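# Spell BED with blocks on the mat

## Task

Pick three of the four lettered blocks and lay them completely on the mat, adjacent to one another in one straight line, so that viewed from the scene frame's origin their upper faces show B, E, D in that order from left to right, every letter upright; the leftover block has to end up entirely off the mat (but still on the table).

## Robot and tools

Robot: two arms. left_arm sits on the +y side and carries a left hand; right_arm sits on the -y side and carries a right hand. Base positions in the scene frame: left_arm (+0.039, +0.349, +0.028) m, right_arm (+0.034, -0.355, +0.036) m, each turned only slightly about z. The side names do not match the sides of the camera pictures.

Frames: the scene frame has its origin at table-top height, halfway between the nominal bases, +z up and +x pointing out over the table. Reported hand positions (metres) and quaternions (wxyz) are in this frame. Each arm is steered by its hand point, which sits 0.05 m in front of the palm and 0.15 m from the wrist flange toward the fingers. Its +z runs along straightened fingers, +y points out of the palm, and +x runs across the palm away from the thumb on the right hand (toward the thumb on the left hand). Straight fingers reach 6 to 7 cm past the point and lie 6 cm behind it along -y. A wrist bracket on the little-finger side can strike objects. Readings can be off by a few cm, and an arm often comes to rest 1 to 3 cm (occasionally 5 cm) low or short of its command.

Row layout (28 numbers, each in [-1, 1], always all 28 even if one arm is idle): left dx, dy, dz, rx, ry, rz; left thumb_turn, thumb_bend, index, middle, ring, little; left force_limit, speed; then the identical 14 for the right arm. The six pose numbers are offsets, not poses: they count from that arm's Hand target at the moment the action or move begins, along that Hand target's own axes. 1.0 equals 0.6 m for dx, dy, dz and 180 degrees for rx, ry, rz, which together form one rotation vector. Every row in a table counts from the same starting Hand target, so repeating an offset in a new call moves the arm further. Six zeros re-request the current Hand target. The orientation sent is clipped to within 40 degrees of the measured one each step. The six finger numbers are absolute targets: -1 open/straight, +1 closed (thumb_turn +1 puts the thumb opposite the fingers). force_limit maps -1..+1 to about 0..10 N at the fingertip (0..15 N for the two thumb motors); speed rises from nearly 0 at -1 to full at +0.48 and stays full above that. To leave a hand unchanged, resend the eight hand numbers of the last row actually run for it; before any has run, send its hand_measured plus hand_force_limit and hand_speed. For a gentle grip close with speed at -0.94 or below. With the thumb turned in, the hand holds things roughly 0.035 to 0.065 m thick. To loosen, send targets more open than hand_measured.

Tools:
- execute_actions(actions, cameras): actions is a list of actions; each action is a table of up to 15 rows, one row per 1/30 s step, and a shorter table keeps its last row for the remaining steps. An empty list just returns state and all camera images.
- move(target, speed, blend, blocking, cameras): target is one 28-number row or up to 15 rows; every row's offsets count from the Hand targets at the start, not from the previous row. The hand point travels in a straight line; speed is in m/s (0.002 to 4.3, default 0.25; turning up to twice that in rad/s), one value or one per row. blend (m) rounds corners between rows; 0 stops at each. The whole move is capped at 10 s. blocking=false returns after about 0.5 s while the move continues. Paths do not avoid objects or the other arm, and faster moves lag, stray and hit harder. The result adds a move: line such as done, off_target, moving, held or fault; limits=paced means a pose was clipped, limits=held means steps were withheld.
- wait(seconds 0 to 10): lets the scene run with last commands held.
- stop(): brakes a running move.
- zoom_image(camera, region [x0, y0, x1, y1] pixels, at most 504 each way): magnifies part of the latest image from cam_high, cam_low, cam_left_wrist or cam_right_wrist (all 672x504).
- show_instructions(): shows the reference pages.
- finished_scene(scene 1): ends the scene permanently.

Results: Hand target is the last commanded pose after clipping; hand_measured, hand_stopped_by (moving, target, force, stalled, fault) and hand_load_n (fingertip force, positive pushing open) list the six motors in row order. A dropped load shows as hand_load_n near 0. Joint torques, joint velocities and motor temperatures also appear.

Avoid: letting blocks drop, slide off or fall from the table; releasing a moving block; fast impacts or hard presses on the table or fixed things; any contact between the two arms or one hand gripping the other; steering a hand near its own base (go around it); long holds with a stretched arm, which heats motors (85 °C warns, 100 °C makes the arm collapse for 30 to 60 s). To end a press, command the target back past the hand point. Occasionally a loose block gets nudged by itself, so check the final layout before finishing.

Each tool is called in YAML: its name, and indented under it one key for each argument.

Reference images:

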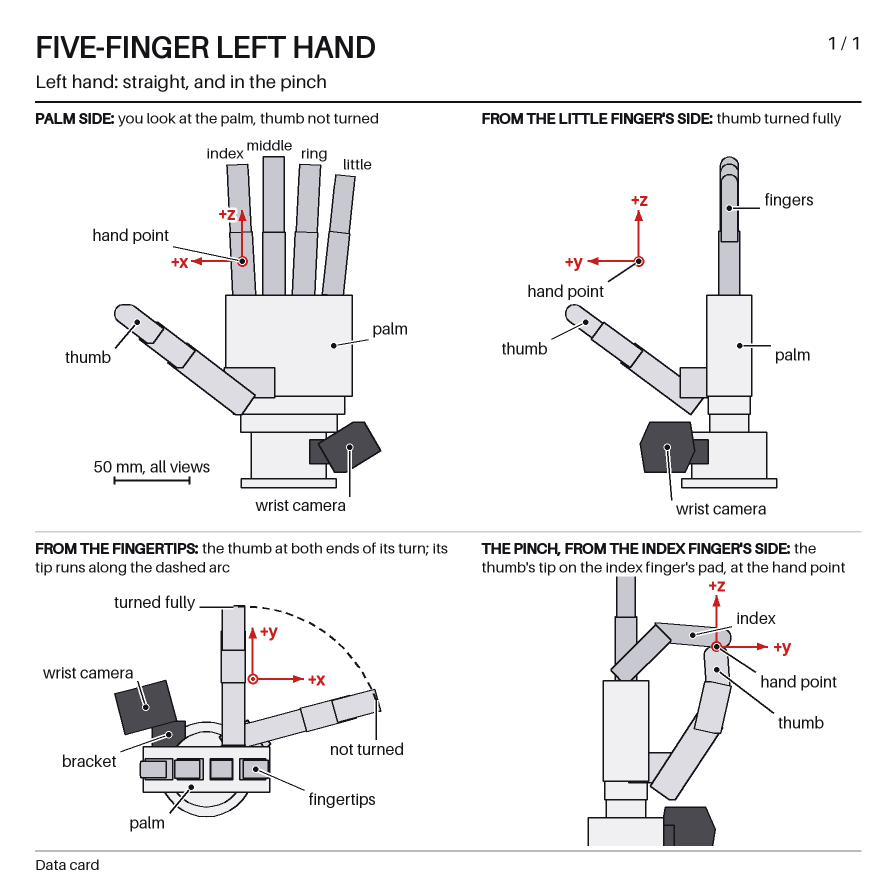

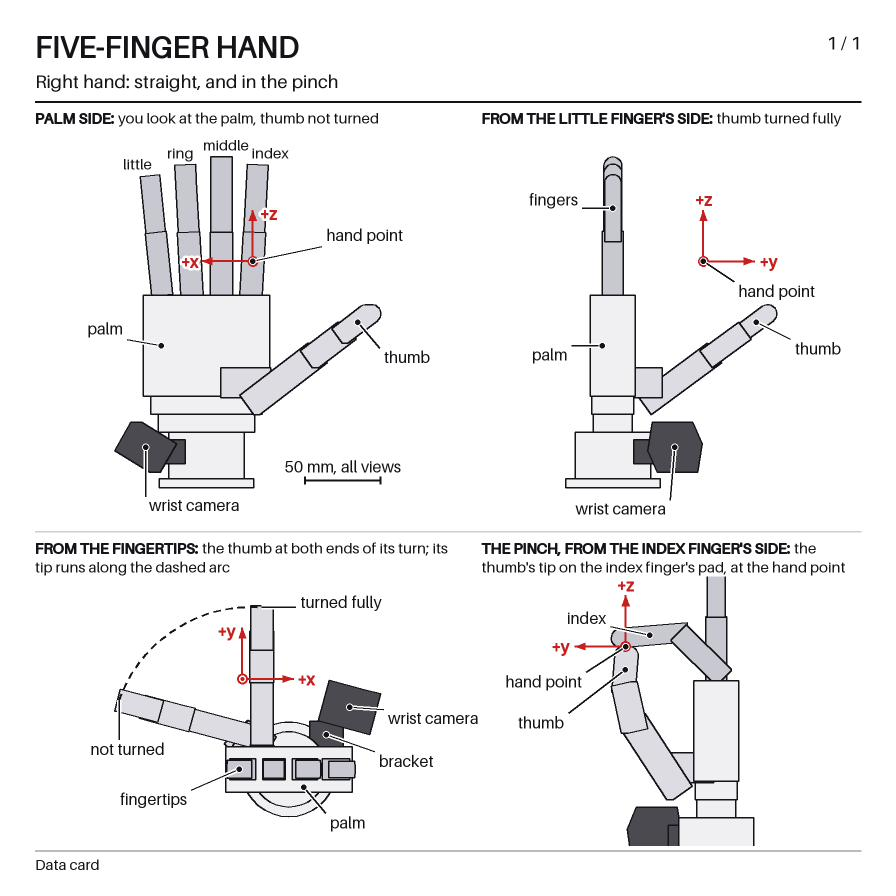

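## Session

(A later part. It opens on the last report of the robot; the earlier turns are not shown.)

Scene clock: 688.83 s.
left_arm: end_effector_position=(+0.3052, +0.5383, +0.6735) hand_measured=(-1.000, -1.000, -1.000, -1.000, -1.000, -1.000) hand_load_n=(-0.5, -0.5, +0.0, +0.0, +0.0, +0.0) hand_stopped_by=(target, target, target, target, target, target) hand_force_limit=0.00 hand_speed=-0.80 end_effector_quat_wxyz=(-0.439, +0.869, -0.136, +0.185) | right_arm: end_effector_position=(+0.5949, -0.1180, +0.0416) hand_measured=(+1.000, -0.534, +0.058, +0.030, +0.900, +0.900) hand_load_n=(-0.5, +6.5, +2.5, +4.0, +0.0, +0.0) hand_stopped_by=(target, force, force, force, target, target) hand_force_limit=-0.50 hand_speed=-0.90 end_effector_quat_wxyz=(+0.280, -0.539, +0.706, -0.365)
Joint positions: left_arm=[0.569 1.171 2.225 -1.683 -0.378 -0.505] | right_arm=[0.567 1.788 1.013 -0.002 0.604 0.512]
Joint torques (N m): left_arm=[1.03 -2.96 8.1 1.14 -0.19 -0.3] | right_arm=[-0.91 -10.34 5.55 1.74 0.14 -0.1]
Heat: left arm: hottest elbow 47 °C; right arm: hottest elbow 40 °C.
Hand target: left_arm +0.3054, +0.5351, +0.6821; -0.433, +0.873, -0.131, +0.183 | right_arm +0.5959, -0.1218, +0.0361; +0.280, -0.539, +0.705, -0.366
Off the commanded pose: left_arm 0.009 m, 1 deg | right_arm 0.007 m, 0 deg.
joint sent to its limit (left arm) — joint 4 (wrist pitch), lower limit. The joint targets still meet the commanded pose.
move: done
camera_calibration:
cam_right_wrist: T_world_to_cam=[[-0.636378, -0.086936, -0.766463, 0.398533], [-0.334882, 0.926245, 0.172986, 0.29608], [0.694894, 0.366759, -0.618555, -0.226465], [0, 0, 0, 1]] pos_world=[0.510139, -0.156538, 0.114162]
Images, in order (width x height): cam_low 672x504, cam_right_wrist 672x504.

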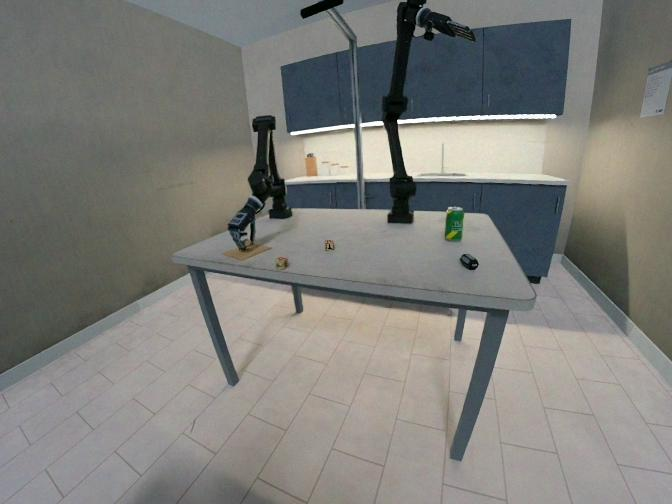

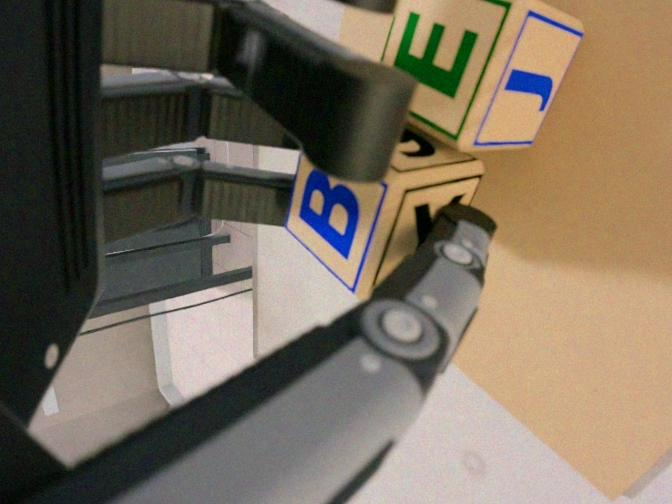

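move:
  target: [0,0,0,0,0,0,-1,-1,-1,-1,-1,-1,0,-0.8,0,0.0273,0.0191,0,0,0,1,-0.44,0.14,0.16,0.9,0.9,-0.5,-0.9]
  speed: 0.04
  cameras: ["cam_right_wrist"]

zoom_image:
  camera: "cam_right_wrist"
  region: [270, 0, 570, 300]

Scene clock: 701.40 s.
left_arm: end_effector_position=(+0.3052, +0.5383, +0.6735) hand_measured=(-1.000, -1.000, -1.000, -1.000, -1.000, -1.000) hand_load_n=(+0.0, +0.0, +0.0, +0.0, +0.0, +0.0) hand_stopped_by=(target, target, target, target, target, target) hand_force_limit=0.00 hand_speed=-0.80 end_effector_quat_wxyz=(-0.439, +0.869, -0.136, +0.185) | right_arm: end_effector_position=(+0.5963, -0.1175, +0.0251) hand_measured=(+1.000, -0.534, +0.058, +0.030, +0.900, +0.900) hand_load_n=(-0.5, +6.0, +2.5, +3.5, +0.0, +0.0) hand_stopped_by=(target, force, force, force, target, target) hand_force_limit=-0.50 hand_speed=-0.90 end_effector_quat_wxyz=(+0.283, -0.538, +0.705, -0.365)
Joint positions: left_arm=[0.569 1.171 2.225 -1.683 -0.378 -0.505] | right_arm=[0.566 1.823 1.003 0.051 0.604 0.511]
Joint torques (N m): left_arm=[0.97 -2.73 8.08 1.13 -0.19 -0.29] | right_arm=[-0.91 -10.11 5.23 1.74 0.16 -0.09]
Heat: left arm: hottest elbow 47 °C; right arm: hottest elbow 40 °C.
Hand target: left_arm +0.3054, +0.5351, +0.6821; -0.433, +0.873, -0.131, +0.183 | right_arm +0.5958, -0.1219, +0.0159; +0.280, -0.539, +0.705, -0.366
Off the commanded pose: left_arm 0.009 m, 1 deg | right_arm 0.010 m, 0 deg.
joint sent to its limit (left arm) — joint 4 (wrist pitch), lower limit. The joint targets still meet the commanded pose.
move: done
camera_calibration:
cam_right_wrist: T_world_to_cam=[[-0.63204, -0.0856083, -0.770192, 0.384546], [-0.336551, 0.925581, 0.173302, 0.29984], [0.698039, 0.368743, -0.613816, -0.239617], [0, 0, 0, 1]] pos_world=[0.511222, -0.156249, 0.0971309]
Images, in order (width x height): cam_right_wrist 672x504.

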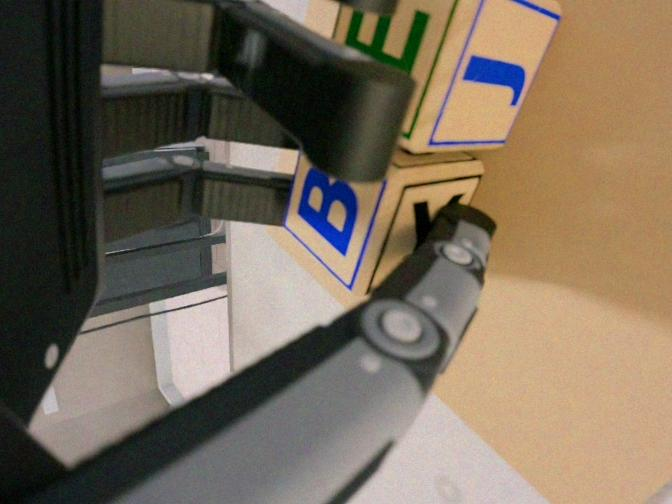

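Scaled by 1.680 from the camera's 672x504 image, which has a finer 960x720 frame.

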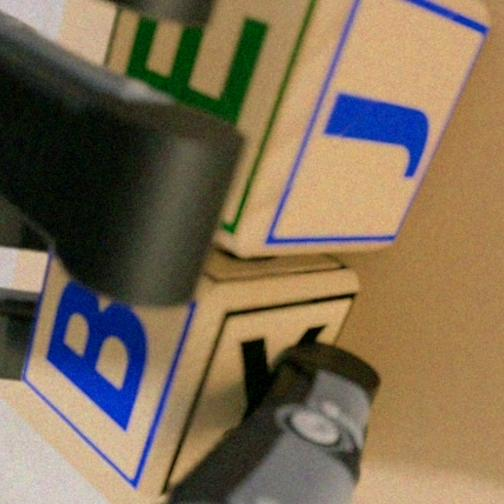

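move:
  target:
    - [0,0,0,0,0,0,-1,-1,-1,-1,-1,-1,0,-0.8,0,-0.0082,-0.0057,0,0,0,1,-0.44,0.14,0.16,0.9,0.9,-0.5,-0.9]
    - [0,0,0,0,0,0,-1,-1,-1,-1,-1,-1,0,-0.8,0,-0.0082,-0.0057,0,0,0,1,-0.65,-0.1,-0.05,0.9,0.9,-0.5,-0.7]
    - [0,0,0,0,0,0,-1,-1,-1,-1,-1,-1,0,-0.8,0,-0.1311,-0.0918,0,0,0,1,-0.65,-0.1,-0.05,0.9,0.9,-0.5,-0.7]
    - [0,0,0,0,0,0,-1,-1,-1,-1,-1,-1,0,-0.8,-0.4357,-0.0117,-0.3587,-0.0263,0.1533,0.1178,1,-0.65,-0.1,-0.05,0.9,0.9,-0.5,-0.7]
  speed: [0.05,0.1,0.1,0.3]
  blend: [0,0,0.02,0]
  cameras: ["cam_right_wrist","cam_high","cam_low"]

zoom_image:
  camera: "cam_high"
  region: [280, 130, 360, 210]

zoom_image:
  camera: "cam_right_wrist"
  region: [380, 0, 632, 252]

Scene clock: 797.23 s.
left_arm: end_effector_position=(+0.3052, +0.5383, +0.6735) hand_measured=(-1.000, -1.000, -1.000, -1.000, -1.000, -1.000) hand_load_n=(-0.5, +0.0, +0.0, +0.0, +0.0, +0.0) hand_stopped_by=(target, target, target, target, target, target) hand_force_limit=0.00 hand_speed=-0.80 end_effector_quat_wxyz=(-0.439, +0.869, -0.136, +0.185) | right_arm: end_effector_position=(+0.4891, +0.1657, +0.1268) hand_measured=(+1.000, -0.650, -0.100, -0.050, +0.900, +0.900) hand_load_n=(+0.0, +0.0, +0.0, +0.0, +0.0, +0.0) hand_stopped_by=(target, target, target, target, target, target) hand_force_limit=-0.50 hand_speed=-0.70 end_effector_quat_wxyz=(+0.167, -0.341, +0.844, -0.378)
Joint positions: left_arm=[0.569 1.171 2.225 -1.683 -0.378 -0.505] | right_arm=[1.076 2.249 2.124 -1.684 0.826 1.922]
Joint torques (N m): left_arm=[0.97 -3.02 8.06 1.16 -0.19 -0.28] | right_arm=[-0.73 -16.85 10.84 -0.98 0.37 0.07]
Motor temperatures (°C): left_arm=[33 32 48 32 33 31] | right_arm=[30 39 38 31 32 32]
Heat: left arm: hottest elbow 48 °C; right arm: hottest shoulder 39 °C.
Hand target: left_arm +0.3054, +0.5351, +0.6821; -0.433, +0.873, -0.131, +0.183 | right_arm +0.4981, +0.1753, +0.1457; +0.145, -0.310, +0.852, -0.397
Off the commanded pose: left_arm 0.009 m, 1 deg | right_arm 0.023 m, 5 deg.
joint sent to its limit (left arm) — joint 4 (wrist pitch), lower limit. The joint targets still meet the commanded pose.
joint sent to its limit (right arm) — joint 4 (wrist pitch), lower limit. The joint targets are off in orientation, not in position.
move: off_target (right_arm)
camera_calibration:
cam_right_wrist: T_world_to_cam=[[-0.637012, 0.309427, -0.706024, 0.348173], [0.186419, 0.950551, 0.248398, -0.285499], [0.747973, 0.0266164, -0.663196, -0.168266], [0, 0, 0, 1]] pos_world=[0.400871, 0.168125, 0.205143]
Images, in order (width x height): cam_high 672x504, cam_low 672x504, cam_right_wrist 672x504.

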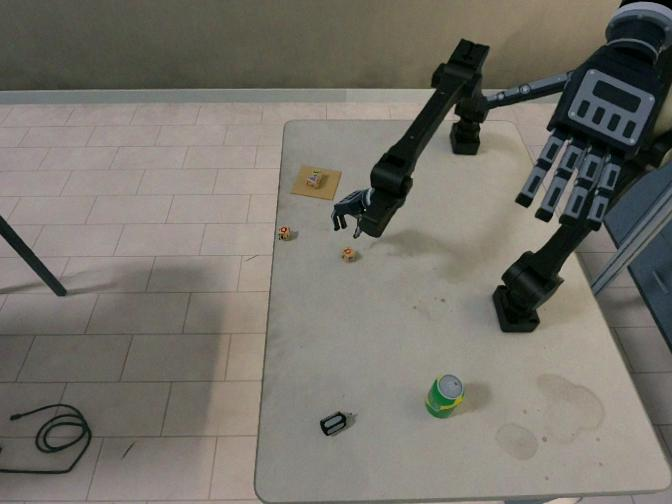

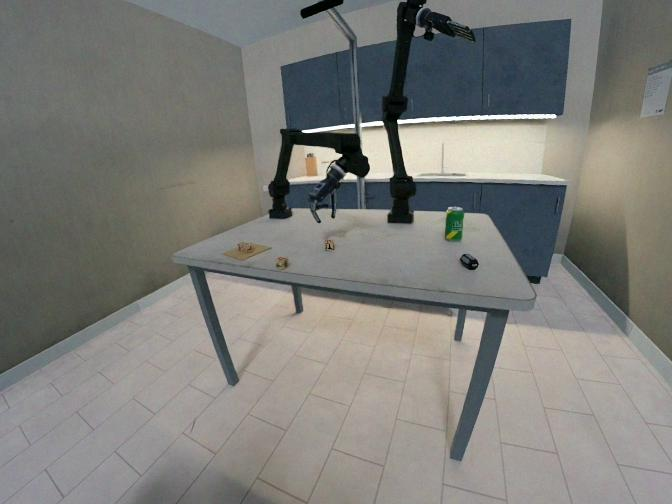

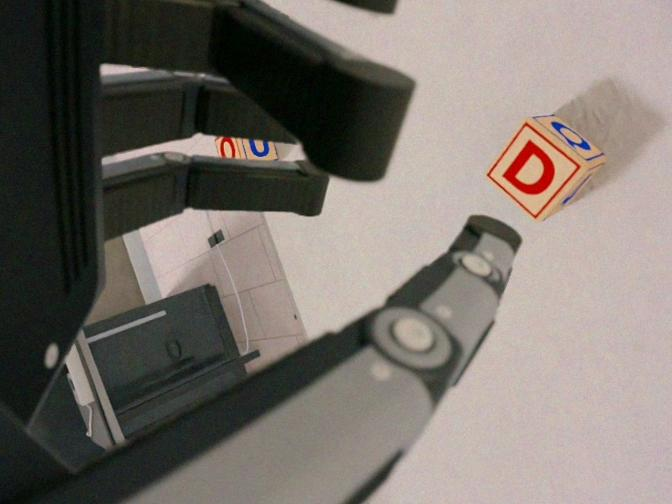

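Scaled by 6.300 from the camera's 672x504 image, which has a finer 960x720 frame.

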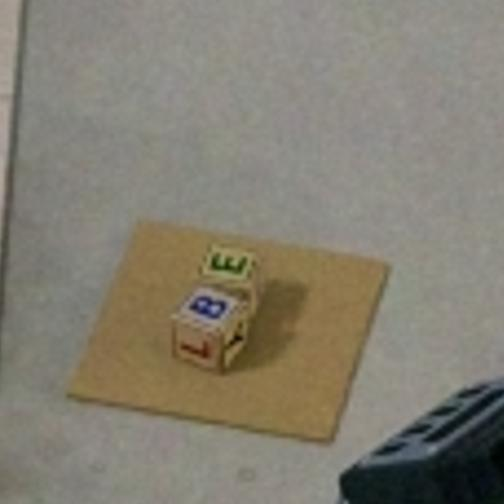

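Scaled by 2.000 from the camera's 672x504 image, which has a finer 960x720 frame.

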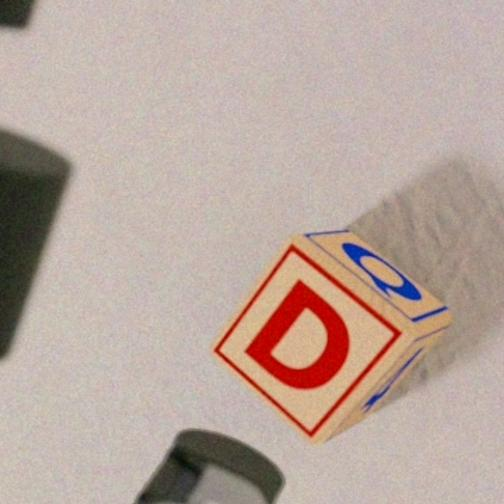

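move:
  target: [0,0,0,0,0,0,-1,-1,-1,-1,-1,-1,0,-0.8,-0.0015,0.0942,0.0712,0,0,0,1,-0.65,-0.15,-0.1,0.9,0.9,-0.5,-0.7]
  speed: 0.15
  cameras: ["cam_right_wrist","cam_low"]

zoom_image:
  camera: "cam_right_wrist"
  region: [330, 60, 580, 310]

zoom_image:
  camera: "cam_low"
  region: [295, 195, 365, 265]

Scene clock: 816.67 s.
left_arm: end_effector_position=(+0.3052, +0.5383, +0.6735) hand_measured=(-1.000, -1.000, -1.000, -1.000, -1.000, -1.000) hand_load_n=(-0.5, +0.0, +0.0, +0.0, +0.0, +0.0) hand_stopped_by=(target, target, target, target, target, target) hand_force_limit=0.00 hand_speed=-0.80 end_effector_quat_wxyz=(-0.439, +0.869, -0.136, +0.185) | right_arm: end_effector_position=(+0.4893, +0.1638, +0.0495) hand_measured=(+1.000, -0.650, -0.150, -0.100, +0.900, +0.900) hand_load_n=(+0.0, +0.0, -0.5, +0.0, +0.0, +0.0) hand_stopped_by=(target, target, target, target, target, target) hand_force_limit=-0.50 hand_speed=-0.70 end_effector_quat_wxyz=(+0.138, -0.329, +0.844, -0.400)
Joint positions: left_arm=[0.569 1.171 2.225 -1.683 -0.378 -0.505] | right_arm=[1.076 2.376 2.14 -1.685 0.818 1.996]
Joint torques (N m): left_arm=[0.91 -3.08 8.09 1.13 -0.19 -0.28] | right_arm=[-0.15 -18.55 10.26 -1.11 0.39 0.06]
Heat: left arm: hottest elbow 48 °C; right arm: hottest elbow 42 °C.
Hand target: left_arm +0.3054, +0.5351, +0.6821; -0.433, +0.873, -0.131, +0.183 | right_arm +0.4965, +0.1787, +0.0748; +0.145, -0.311, +0.851, -0.397
Off the commanded pose: left_arm 0.009 m, 1 deg | right_arm 0.030 m, 2 deg.
joint sent to its limit (left arm) — joint 4 (wrist pitch), lower limit. The joint targets still meet the commanded pose.
joint sent to its limit (right arm) — joint 4 (wrist pitch), lower limit. The joint targets still meet the commanded pose.
move: off_target (right_arm)
camera_calibration:
cam_right_wrist: T_world_to_cam=[[-0.638973, 0.304743, -0.706289, 0.296124], [0.240049, 0.951322, 0.193297, -0.288174], [0.730814, -0.0460325, -0.681023, -0.198503], [0, 0, 0, 1]] pos_world=[0.40346, 0.174767, 0.129667]
Images, in order (width x height): cam_low 672x504, cam_right_wrist 672x504.

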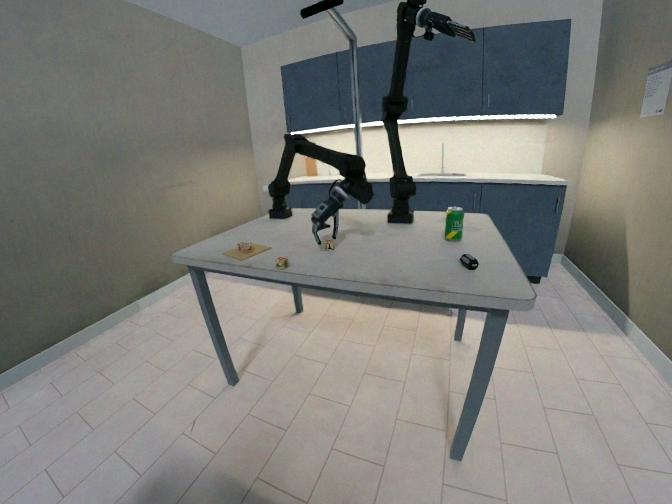

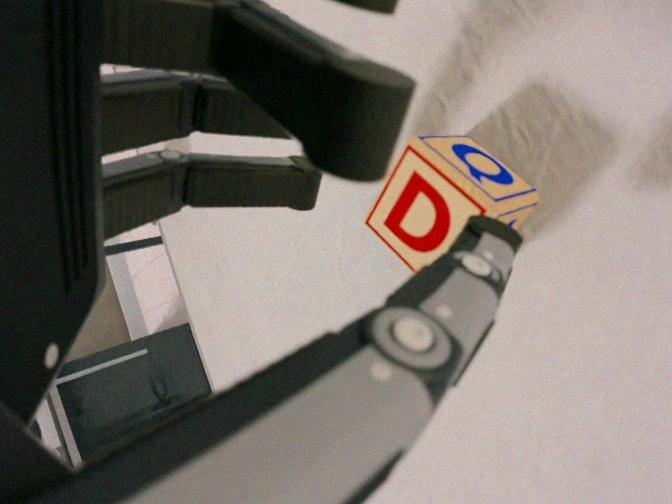

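Scaled by 2.016 from the camera's 672x504 image, which has a finer 960x720 frame.

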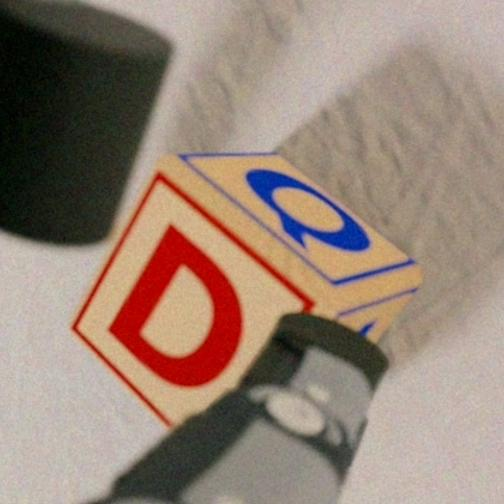

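Scaled by 7.200 from the camera's 672x504 image, which has a finer 960x720 frame.

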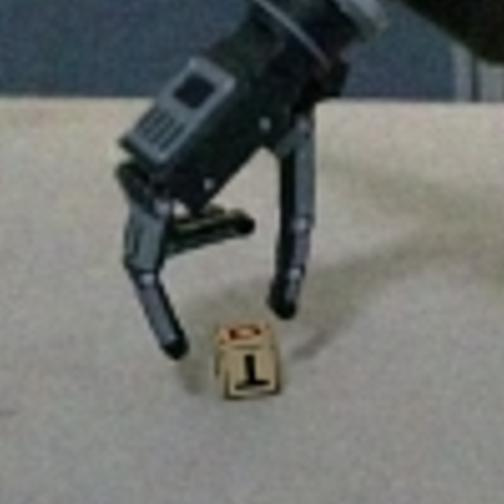

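move:
  target: [0,0,0,0,0,0,-1,-1,-1,-1,-1,-1,0,-0.8,0,0.0319,0.0268,0,0,0,1,-0.8,-0.15,-0.1,0.9,0.9,-0.5,-0.5]
  speed: 0.08
  cameras: ["cam_right_wrist","cam_low"]

zoom_image:
  camera: "cam_low"
  region: [295, 195, 365, 265]

Scene clock: 835.83 s.
left_arm: end_effector_position=(+0.3052, +0.5383, +0.6735) hand_measured=(-1.000, -1.000, -1.000, -1.000, -1.000, -1.000) hand_load_n=(+0.0, +0.0, -0.5, +0.0, +0.0, +0.0) hand_stopped_by=(target, target, target, target, target, target) hand_force_limit=0.00 hand_speed=-0.80 end_effector_quat_wxyz=(-0.439, +0.869, -0.136, +0.185) | right_arm: end_effector_position=(+0.4915, +0.1658, +0.0397) hand_measured=(+1.000, -0.800, -0.150, -0.100, +0.900, +0.900) hand_load_n=(+0.0, +0.0, +0.0, +0.0, +0.0, +0.0) hand_stopped_by=(target, target, target, target, target, target) hand_force_limit=-0.50 hand_speed=-0.50 end_effector_quat_wxyz=(+0.139, -0.321, +0.847, -0.401)
Joint positions: left_arm=[0.569 1.171 2.225 -1.683 -0.378 -0.505] | right_arm=[1.076 2.398 2.153 -1.685 0.818 2.019]
Joint torques (N m): left_arm=[0.91 -2.96 8.09 1.09 -0.2 -0.28] | right_arm=[-0.09 -17.03 10.29 -1.13 0.36 0.07]
Motor temperatures (°C): left_arm=[33 32 48 32 33 31] | right_arm=[30 40 44 30 32 32]
Heat: left arm: hottest elbow 48 °C; right arm: hottest elbow 44 °C.
Hand target: left_arm +0.3054, +0.5351, +0.6821; -0.433, +0.873, -0.131, +0.183 | right_arm +0.4965, +0.1787, +0.0500; +0.145, -0.310, +0.852, -0.397
Off the commanded pose: left_arm 0.009 m, 1 deg | right_arm 0.017 m, 1 deg.
joint sent to its limit (left arm) — joint 4 (wrist pitch), lower limit. The joint targets still meet the commanded pose.
joint sent to its limit (right arm) — joint 4 (wrist pitch), lower limit. The joint targets still meet the commanded pose.
move: off_target (right_arm)
camera_calibration:
cam_right_wrist: T_world_to_cam=[[-0.628304, 0.316565, -0.710649, 0.283011], [0.252297, 0.94701, 0.198791, -0.294221], [0.735922, -0.0543931, -0.674878, -0.208015], [0, 0, 0, 1]] pos_world=[0.405131, 0.177725, 0.119226]
Images, in order (width x height): cam_low 672x504, cam_right_wrist 672x504.

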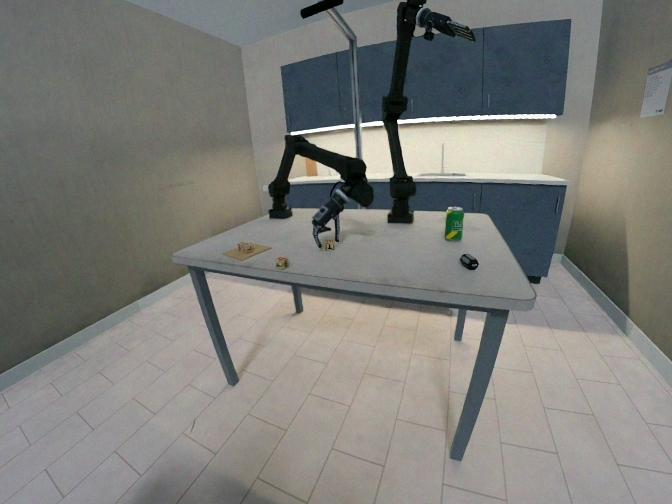

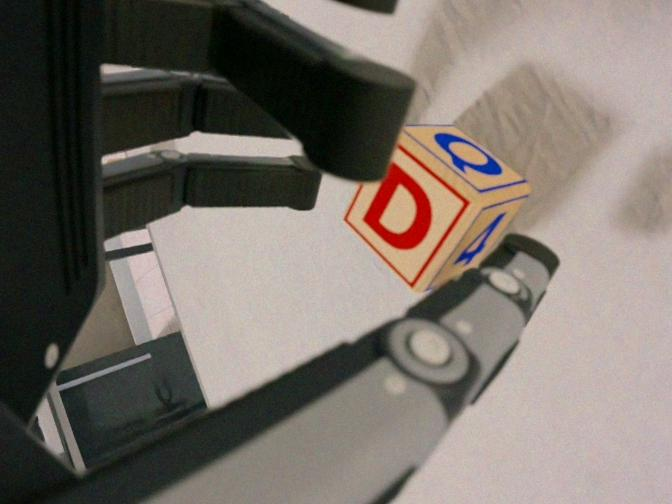

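Scaled by 7.200 from the camera's 672x504 image, which has a finer 960x720 frame.

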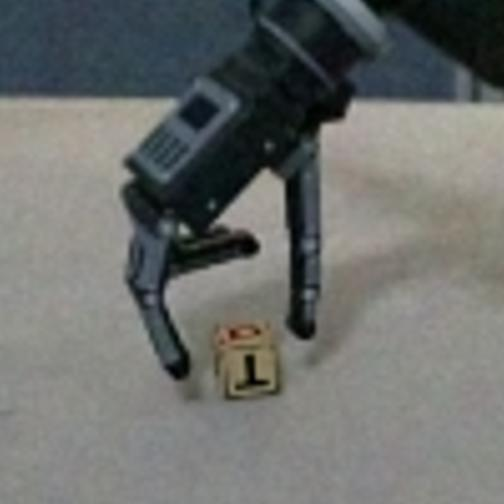

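move:
  target: [0,0,0,0,0,0,-1,-1,-1,-1,-1,-1,0,-0.8,0,0.023,0.0193,0,0,0,1,-0.8,-0.15,-0.1,0.9,0.9,-0.5,-0.5]
  speed: 0.08
  cameras: ["cam_right_wrist","cam_low"]

zoom_image:
  camera: "cam_low"
  region: [295, 195, 365, 265]

Scene clock: 840.07 s.
left_arm: end_effector_position=(+0.3052, +0.5383, +0.6735) hand_measured=(-1.000, -1.000, -1.000, -1.000, -1.000, -1.000) hand_load_n=(+0.0, +0.0, -0.5, +0.0, +0.0, +0.0) hand_stopped_by=(target, target, target, target, target, target) hand_force_limit=0.00 hand_speed=-0.80 end_effector_quat_wxyz=(-0.439, +0.869, -0.136, +0.185) | right_arm: end_effector_position=(+0.4919, +0.1660, +0.0252) hand_measured=(+1.000, -0.800, -0.150, -0.100, +0.900, +0.900) hand_load_n=(+0.0, +0.0, +0.0, +0.0, +0.0, +0.0) hand_stopped_by=(target, target, target, target, target, target) hand_force_limit=-0.50 hand_speed=-0.50 end_effector_quat_wxyz=(+0.136, -0.317, +0.847, -0.405)
Joint positions: left_arm=[0.569 1.171 2.225 -1.683 -0.378 -0.505] | right_arm=[1.076 2.427 2.165 -1.687 0.817 2.035]
Joint torques (N m): left_arm=[0.91 -2.9 8.06 1.14 -0.19 -0.29] | right_arm=[0.03 -16.97 10.09 -1.05 0.35 0.07]
Heat: left arm: hottest elbow 48 °C; right arm: hottest elbow 44 °C.
Hand target: left_arm +0.3054, +0.5351, +0.6821; -0.433, +0.873, -0.131, +0.183 | right_arm +0.4963, +0.1787, +0.0319; +0.145, -0.311, +0.851, -0.397
Off the commanded pose: left_arm 0.009 m, 1 deg | right_arm 0.015 m, 2 deg.
joint sent to its limit (left arm) — joint 4 (wrist pitch), lower limit. The joint targets still meet the commanded pose.
joint sent to its limit (right arm) — joint 4 (wrist pitch), lower limit. The joint targets still meet the commanded pose.
move: off_target (right_arm)
camera_calibration:
cam_right_wrist: T_world_to_cam=[[-0.626116, 0.316952, -0.712404, 0.271755], [0.261938, 0.946057, 0.190694, -0.29607], [0.734416, -0.0672096, -0.675364, -0.215185], [0, 0, 0, 1]] pos_world=[0.405738, 0.179503, 0.10473]
Images, in order (width x height): cam_low 672x504, cam_right_wrist 672x504.

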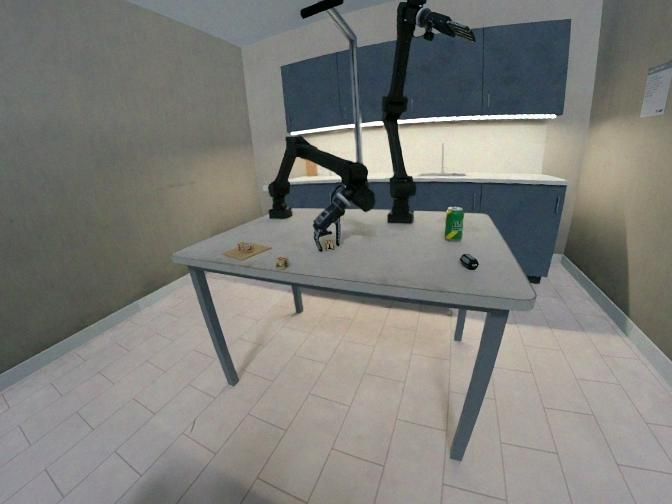

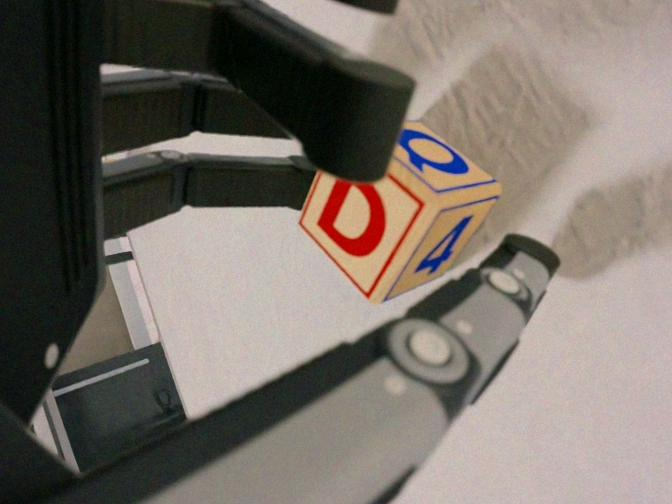

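Scaled by 7.200 from the camera's 672x504 image, which has a finer 960x720 frame.

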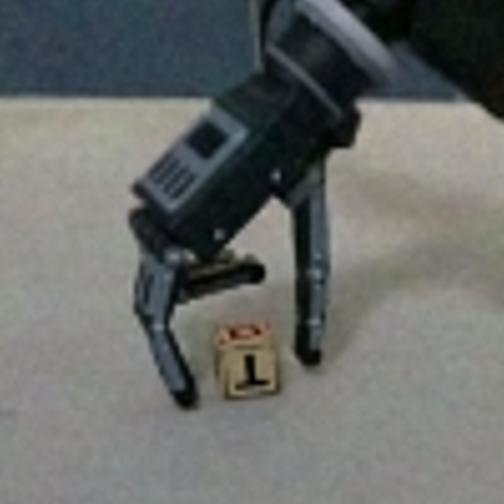

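move:
  target:
    - [0,0,0,0,0,0,-1,-1,-1,-1,-1,-1,0,-0.8,0,0,0,0,0,0,1,-0.55,0.18,0.2,0.9,0.9,-0.5,-0.9]
    - [0,0,0,0,0,0,-1,-1,-1,-1,-1,-1,0,-0.8,0,-0.1149,-0.0964,0,0,0,1,-0.55,0.18,0.2,0.9,0.9,-0.5,-0.9]
    - [0,0,0,0,0,0,-1,-1,-1,-1,-1,-1,0,-0.8,0.2905,-0.4578,0.3507,0,-0.5405,-0.4536,1,-0.55,0.18,0.2,0.9,0.9,-0.5,-0.9]
  speed: [0.1,0.15,0.3]
  blend: [0,0.02,0]
  cameras: ["cam_right_wrist", "cam_low", "cam_high"]

zoom_image:
  camera: "cam_high"
  region: [280, 130, 360, 210]

zoom_image:
  camera: "cam_right_wrist"
  region: [270, 60, 550, 310]

Scene clock: 860.33 s.
left_arm: end_effector_position=(+0.3052, +0.5383, +0.6735) hand_measured=(-1.000, -1.000, -1.000, -1.000, -1.000, -1.000) hand_load_n=(+0.0, +0.0, +0.0, +0.0, +0.0, +0.0) hand_stopped_by=(target, target, target, target, target, target) hand_force_limit=0.00 hand_speed=-0.80 end_effector_quat_wxyz=(-0.439, +0.869, -0.136, +0.185) | right_arm: end_effector_position=(+0.5608, -0.1951, +0.0926) hand_measured=(+1.000, -0.688, +0.180, +0.122, +0.900, +0.900) hand_load_n=(-1.0, +3.0, +2.0, +0.0, +0.5, +0.5) hand_stopped_by=(target, force, target, force, target, target) hand_force_limit=-0.50 hand_speed=-0.90 end_effector_quat_wxyz=(-0.415, +0.902, -0.114, +0.032)
Joint positions: left_arm=[0.569 1.171 2.225 -1.683 -0.378 -0.505] | right_arm=[0.149 1.821 1.322 -0.75 -0.811 -1.092]
Joint torques (N m): left_arm=[0.97 -3.02 8.08 1.13 -0.2 -0.28] | right_arm=[-0.21 -11.58 10.81 -0.05 -0.67 -0.1]
Heat: left arm: hottest elbow 48 °C; right arm: hottest elbow 43 °C.
Hand target: left_arm +0.3054, +0.5351, +0.6821; -0.433, +0.873, -0.131, +0.183 | right_arm +0.5805, -0.1920, +0.1069; -0.420, +0.901, -0.102, +0.048
Off the commanded pose: left_arm 0.009 m, 1 deg | right_arm 0.025 m, 2 deg.
joint sent to its limit (left arm) — joint 4 (wrist pitch), lower limit. The joint targets still meet the commanded pose.
move: off_target (right_arm)
camera_calibration:
cam_right_wrist: T_world_to_cam=[[0.0659804, -0.697726, -0.71332, -0.108578], [-0.903365, -0.345373, 0.254263, 0.410375], [-0.423767, 0.627612, -0.653089, 0.538472], [0, 0, 0, 1]] pos_world=[0.60607, -0.271977, 0.169876]
Images, in order (width x height): cam_high 672x504, cam_low 672x504, cam_right_wrist 672x504.

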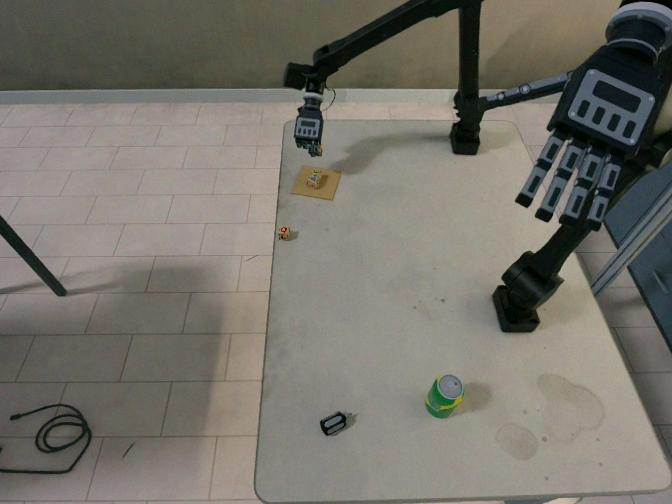

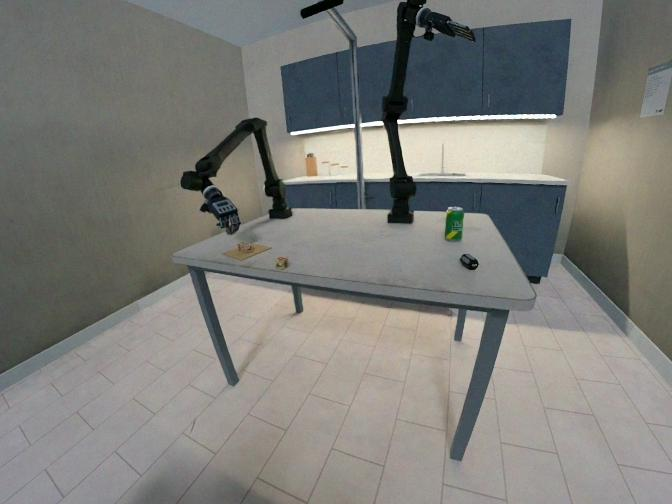

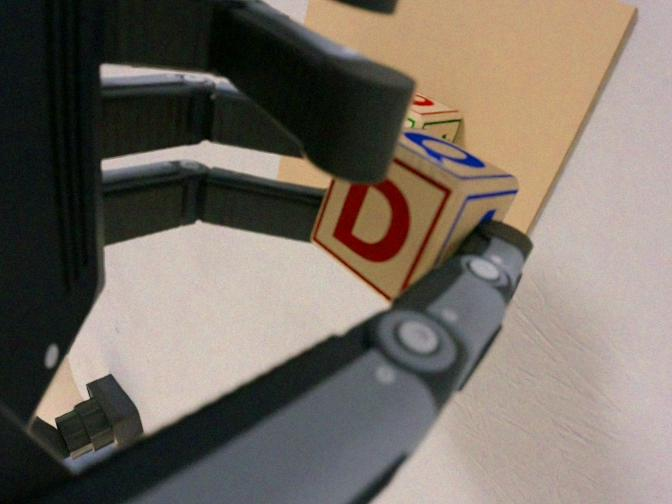

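Scaled by 6.300 from the camera's 672x504 image, which has a finer 960x720 frame.

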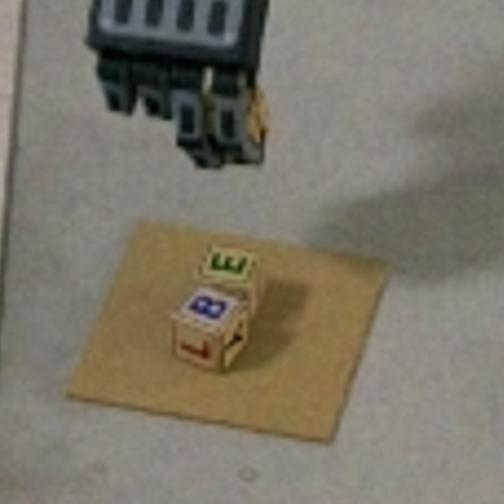

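Scaled by 1.800 from the camera's 672x504 image, which has a finer 960x720 frame.

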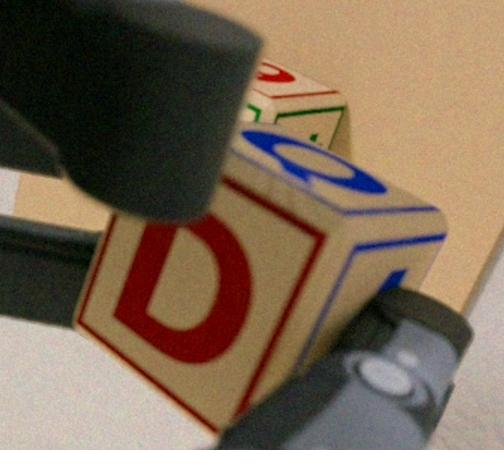

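move:
  target:
    - [0,0,0,0,0,0,-1,-1,-1,-1,-1,-1,0,-0.8,0.0113,0.0313,-0.0373,0,0,0,1,-0.55,0.26,0.24,0.9,0.9,-0.4,-0.9]
    - [0,0,0,0,0,0,-1,-1,-1,-1,-1,-1,0,-0.8,0.0002,0.0405,0.0475,0,-0.0085,-0.0071,1,-0.55,0.26,0.24,0.9,0.9,-0.4,-0.9]
  speed: [0.15,0.12]
  cameras: ["cam_right_wrist", "cam_low", "cam_high"]

zoom_image:
  camera: "cam_high"
  region: [280, 130, 360, 210]

zoom_image:
  camera: "cam_right_wrist"
  region: [270, 60, 550, 310]

zoom_image:
  camera: "cam_low"
  region: [215, 190, 295, 265]

Scene clock: 882.90 s.
left_arm: end_effector_position=(+0.3052, +0.5383, +0.6735) hand_measured=(-1.000, -1.000, -1.000, -1.000, -1.000, -1.000) hand_load_n=(+0.0, +0.0, +0.0, +0.0, +0.0, +0.0) hand_stopped_by=(target, target, target, target, target, target) hand_force_limit=0.00 hand_speed=-0.80 end_effector_quat_wxyz=(-0.439, +0.869, -0.136, +0.185) | right_arm: end_effector_position=(+0.5639, -0.1867, +0.0601) hand_measured=(+1.000, -0.688, +0.188, +0.138, +0.900, +0.900) hand_load_n=(+0.0, +7.0, +2.0, +4.5, +0.0, +0.5) hand_stopped_by=(target, force, force, force, target, target) hand_force_limit=-0.40 hand_speed=-0.90 end_effector_quat_wxyz=(-0.418, +0.904, -0.090, +0.021)
Joint positions: left_arm=[0.569 1.171 2.225 -1.683 -0.378 -0.505] | right_arm=[0.162 1.892 1.332 -0.728 -0.827 -1.145]
Joint torques (N m): left_arm=[1.03 -2.96 8.09 1.13 -0.21 -0.29] | right_arm=[-0.5 -12.75 8.96 0.87 -0.4 0.07]
Heat: left arm: hottest elbow 48 °C; right arm: hottest elbow 45 °C.
Hand target: left_arm +0.3054, +0.5351, +0.6821; -0.433, +0.873, -0.131, +0.183 | right_arm +0.5821, -0.1860, +0.0700; -0.421, +0.902, -0.086, +0.040
Off the commanded pose: left_arm 0.009 m, 1 deg | right_arm 0.021 m, 2 deg.
joint sent to its limit (left arm) — joint 4 (wrist pitch), lower limit. The joint targets still meet the commanded pose.
move: off_target (right_arm)
camera_calibration:
cam_right_wrist: T_world_to_cam=[[0.102384, -0.690042, -0.716492, -0.145063], [-0.883589, -0.393943, 0.253139, 0.404232], [-0.456933, 0.607167, -0.650047, 0.527992], [0, 0, 0, 1]] pos_world=[0.613284, -0.261435, 0.136956]
Images, in order (width x height): cam_high 672x504, cam_low 672x504, cam_right_wrist 672x504.

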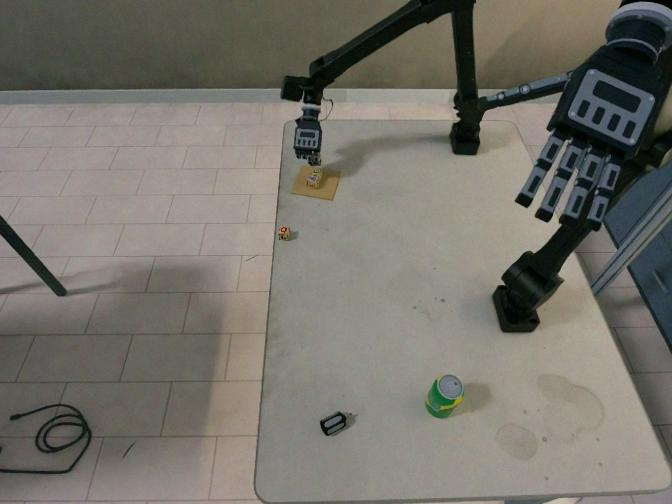

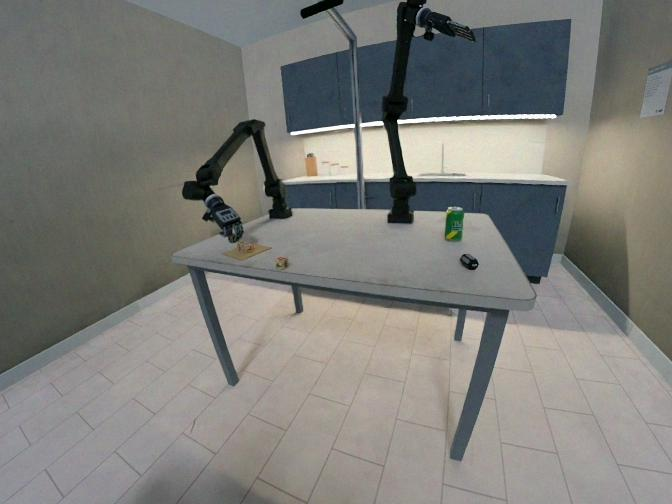

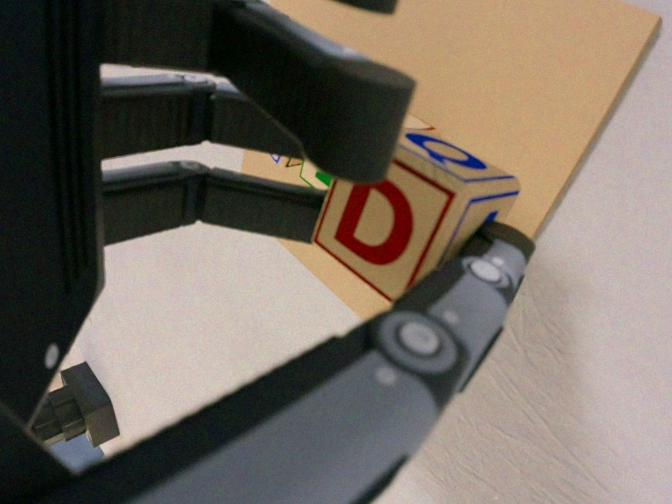

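Scaled by 6.300 from the camera's 672x504 image, which has a finer 960x720 frame.

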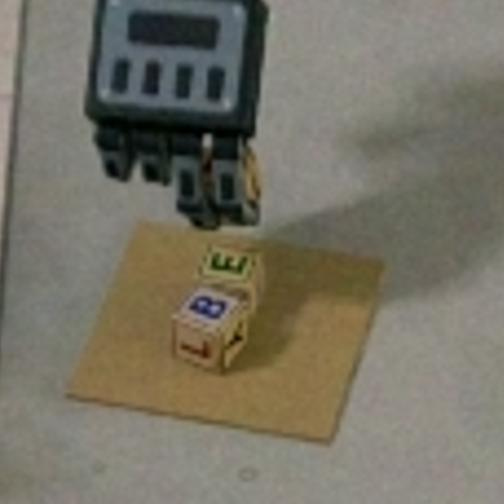

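Scaled by 1.800 from the camera's 672x504 image, which has a finer 960x720 frame.

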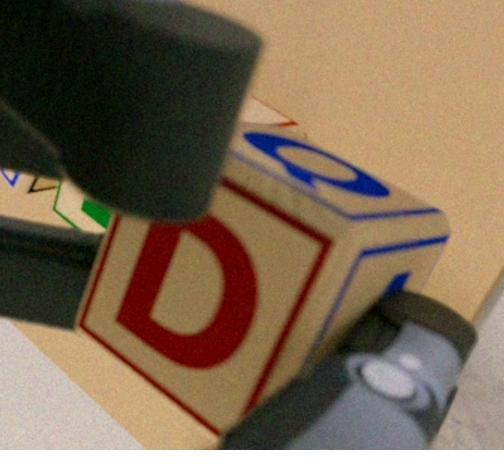

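Scaled by 6.300 from the camera's 672x504 image, which has a finer 960x720 frame.

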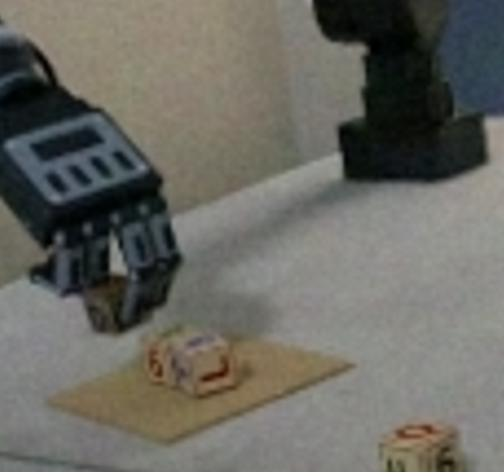

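move:
  target:
    - [0,0,0,0,0,0,-1,-1,-1,-1,-1,-1,0,-0.8,-0.231,-0.0767,0.0393,0,0,0,1,-0.55,0.26,0.24,0.9,0.9,-0.4,-0.9]
    - [0,0,0,0,0,0,-1,-1,-1,-1,-1,-1,0,-0.8,-0.231,-0.0065,0.0983,0,0,0,1,-0.55,0.26,0.24,0.9,0.9,-0.4,-0.9]
  speed: [0.25,0.08]
  cameras: ["cam_right_wrist", "cam_low", "cam_high"]

zoom_image:
  camera: "cam_low"
  region: [225, 185, 305, 260]

Scene clock: 950.67 s.
left_arm: end_effector_position=(+0.3052, +0.5383, +0.6735) hand_measured=(-1.000, -1.000, -1.000, -1.000, -1.000, -1.000) hand_load_n=(+0.0, +0.0, +0.0, +0.0, +0.0, +0.0) hand_stopped_by=(target, target, target, target, target, target) hand_force_limit=0.00 hand_speed=-0.80 end_effector_quat_wxyz=(-0.439, +0.869, -0.136, +0.185) | right_arm: end_effector_position=(+0.4526, -0.1102, +0.0379) hand_measured=(+1.000, -0.688, +0.188, +0.138, +0.900, +0.900) hand_load_n=(+0.0, +7.0, +2.0, +4.0, +0.0, +0.0) hand_stopped_by=(target, force, force, force, target, target) hand_force_limit=-0.40 hand_speed=-0.90 end_effector_quat_wxyz=(-0.420, +0.903, -0.081, +0.036)
Joint positions: left_arm=[0.569 1.171 2.225 -1.683 -0.378 -0.505] | right_arm=[0.358 1.693 0.943 -0.326 -0.749 -0.897]
Joint torques (N m): left_arm=[1.03 -2.96 8.06 1.14 -0.18 -0.29] | right_arm=[-0.85 -9.17 5.5 1.29 -0.33 0.07]
Heat: left arm: hottest elbow 48 °C; right arm: hottest elbow 45 °C.
Hand target: left_arm +0.3054, +0.5351, +0.6821; -0.433, +0.873, -0.131, +0.183 | right_arm +0.4549, -0.1128, +0.0350; -0.421, +0.902, -0.086, +0.040
Off the commanded pose: left_arm 0.009 m, 1 deg | right_arm 0.005 m, 1 deg.
joint sent to its limit (left arm) — joint 4 (wrist pitch), lower limit. The joint targets still meet the commanded pose.
move: done
camera_calibration:
cam_right_wrist: T_world_to_cam=[[0.131778, -0.688258, -0.713397, -0.11003], [-0.890187, -0.39879, 0.220303, 0.345373], [-0.436121, 0.606026, -0.66523, 0.407289], [0, 0, 0, 1]] pos_world=[0.499573, -0.184825, 0.11636]
Images, in order (width x height): cam_high 672x504, cam_low 672x504, cam_right_wrist 672x504.

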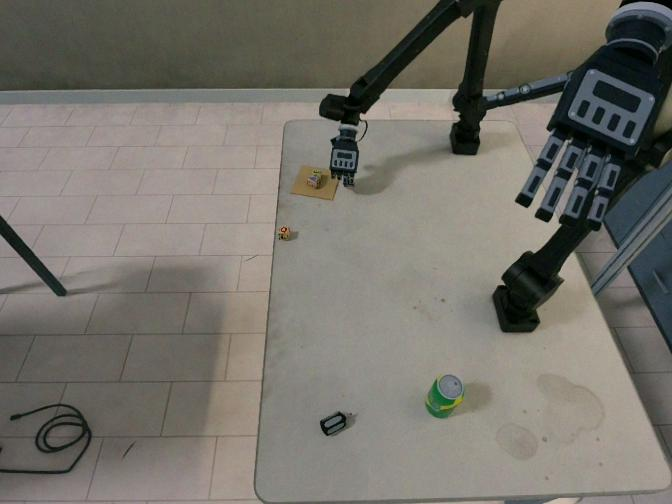

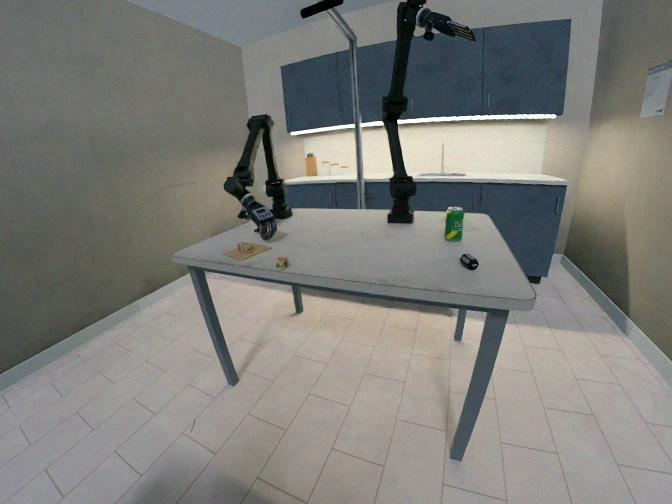

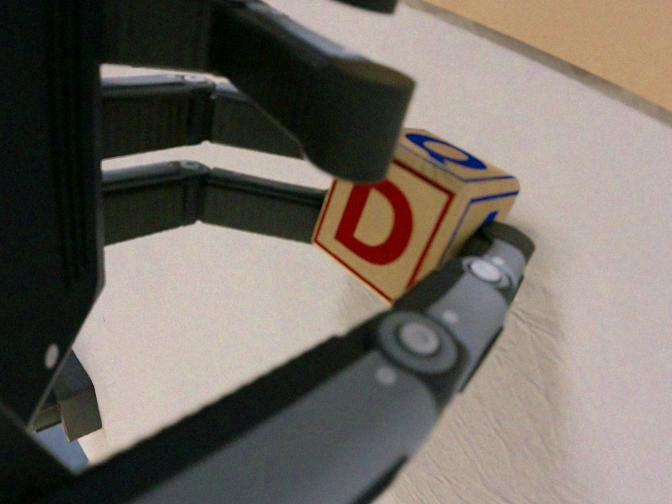

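Scaled by 6.300 from the camera's 672x504 image, which has a finer 960x720 frame.

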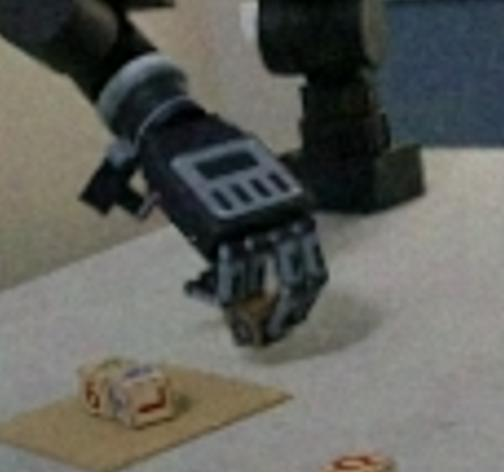

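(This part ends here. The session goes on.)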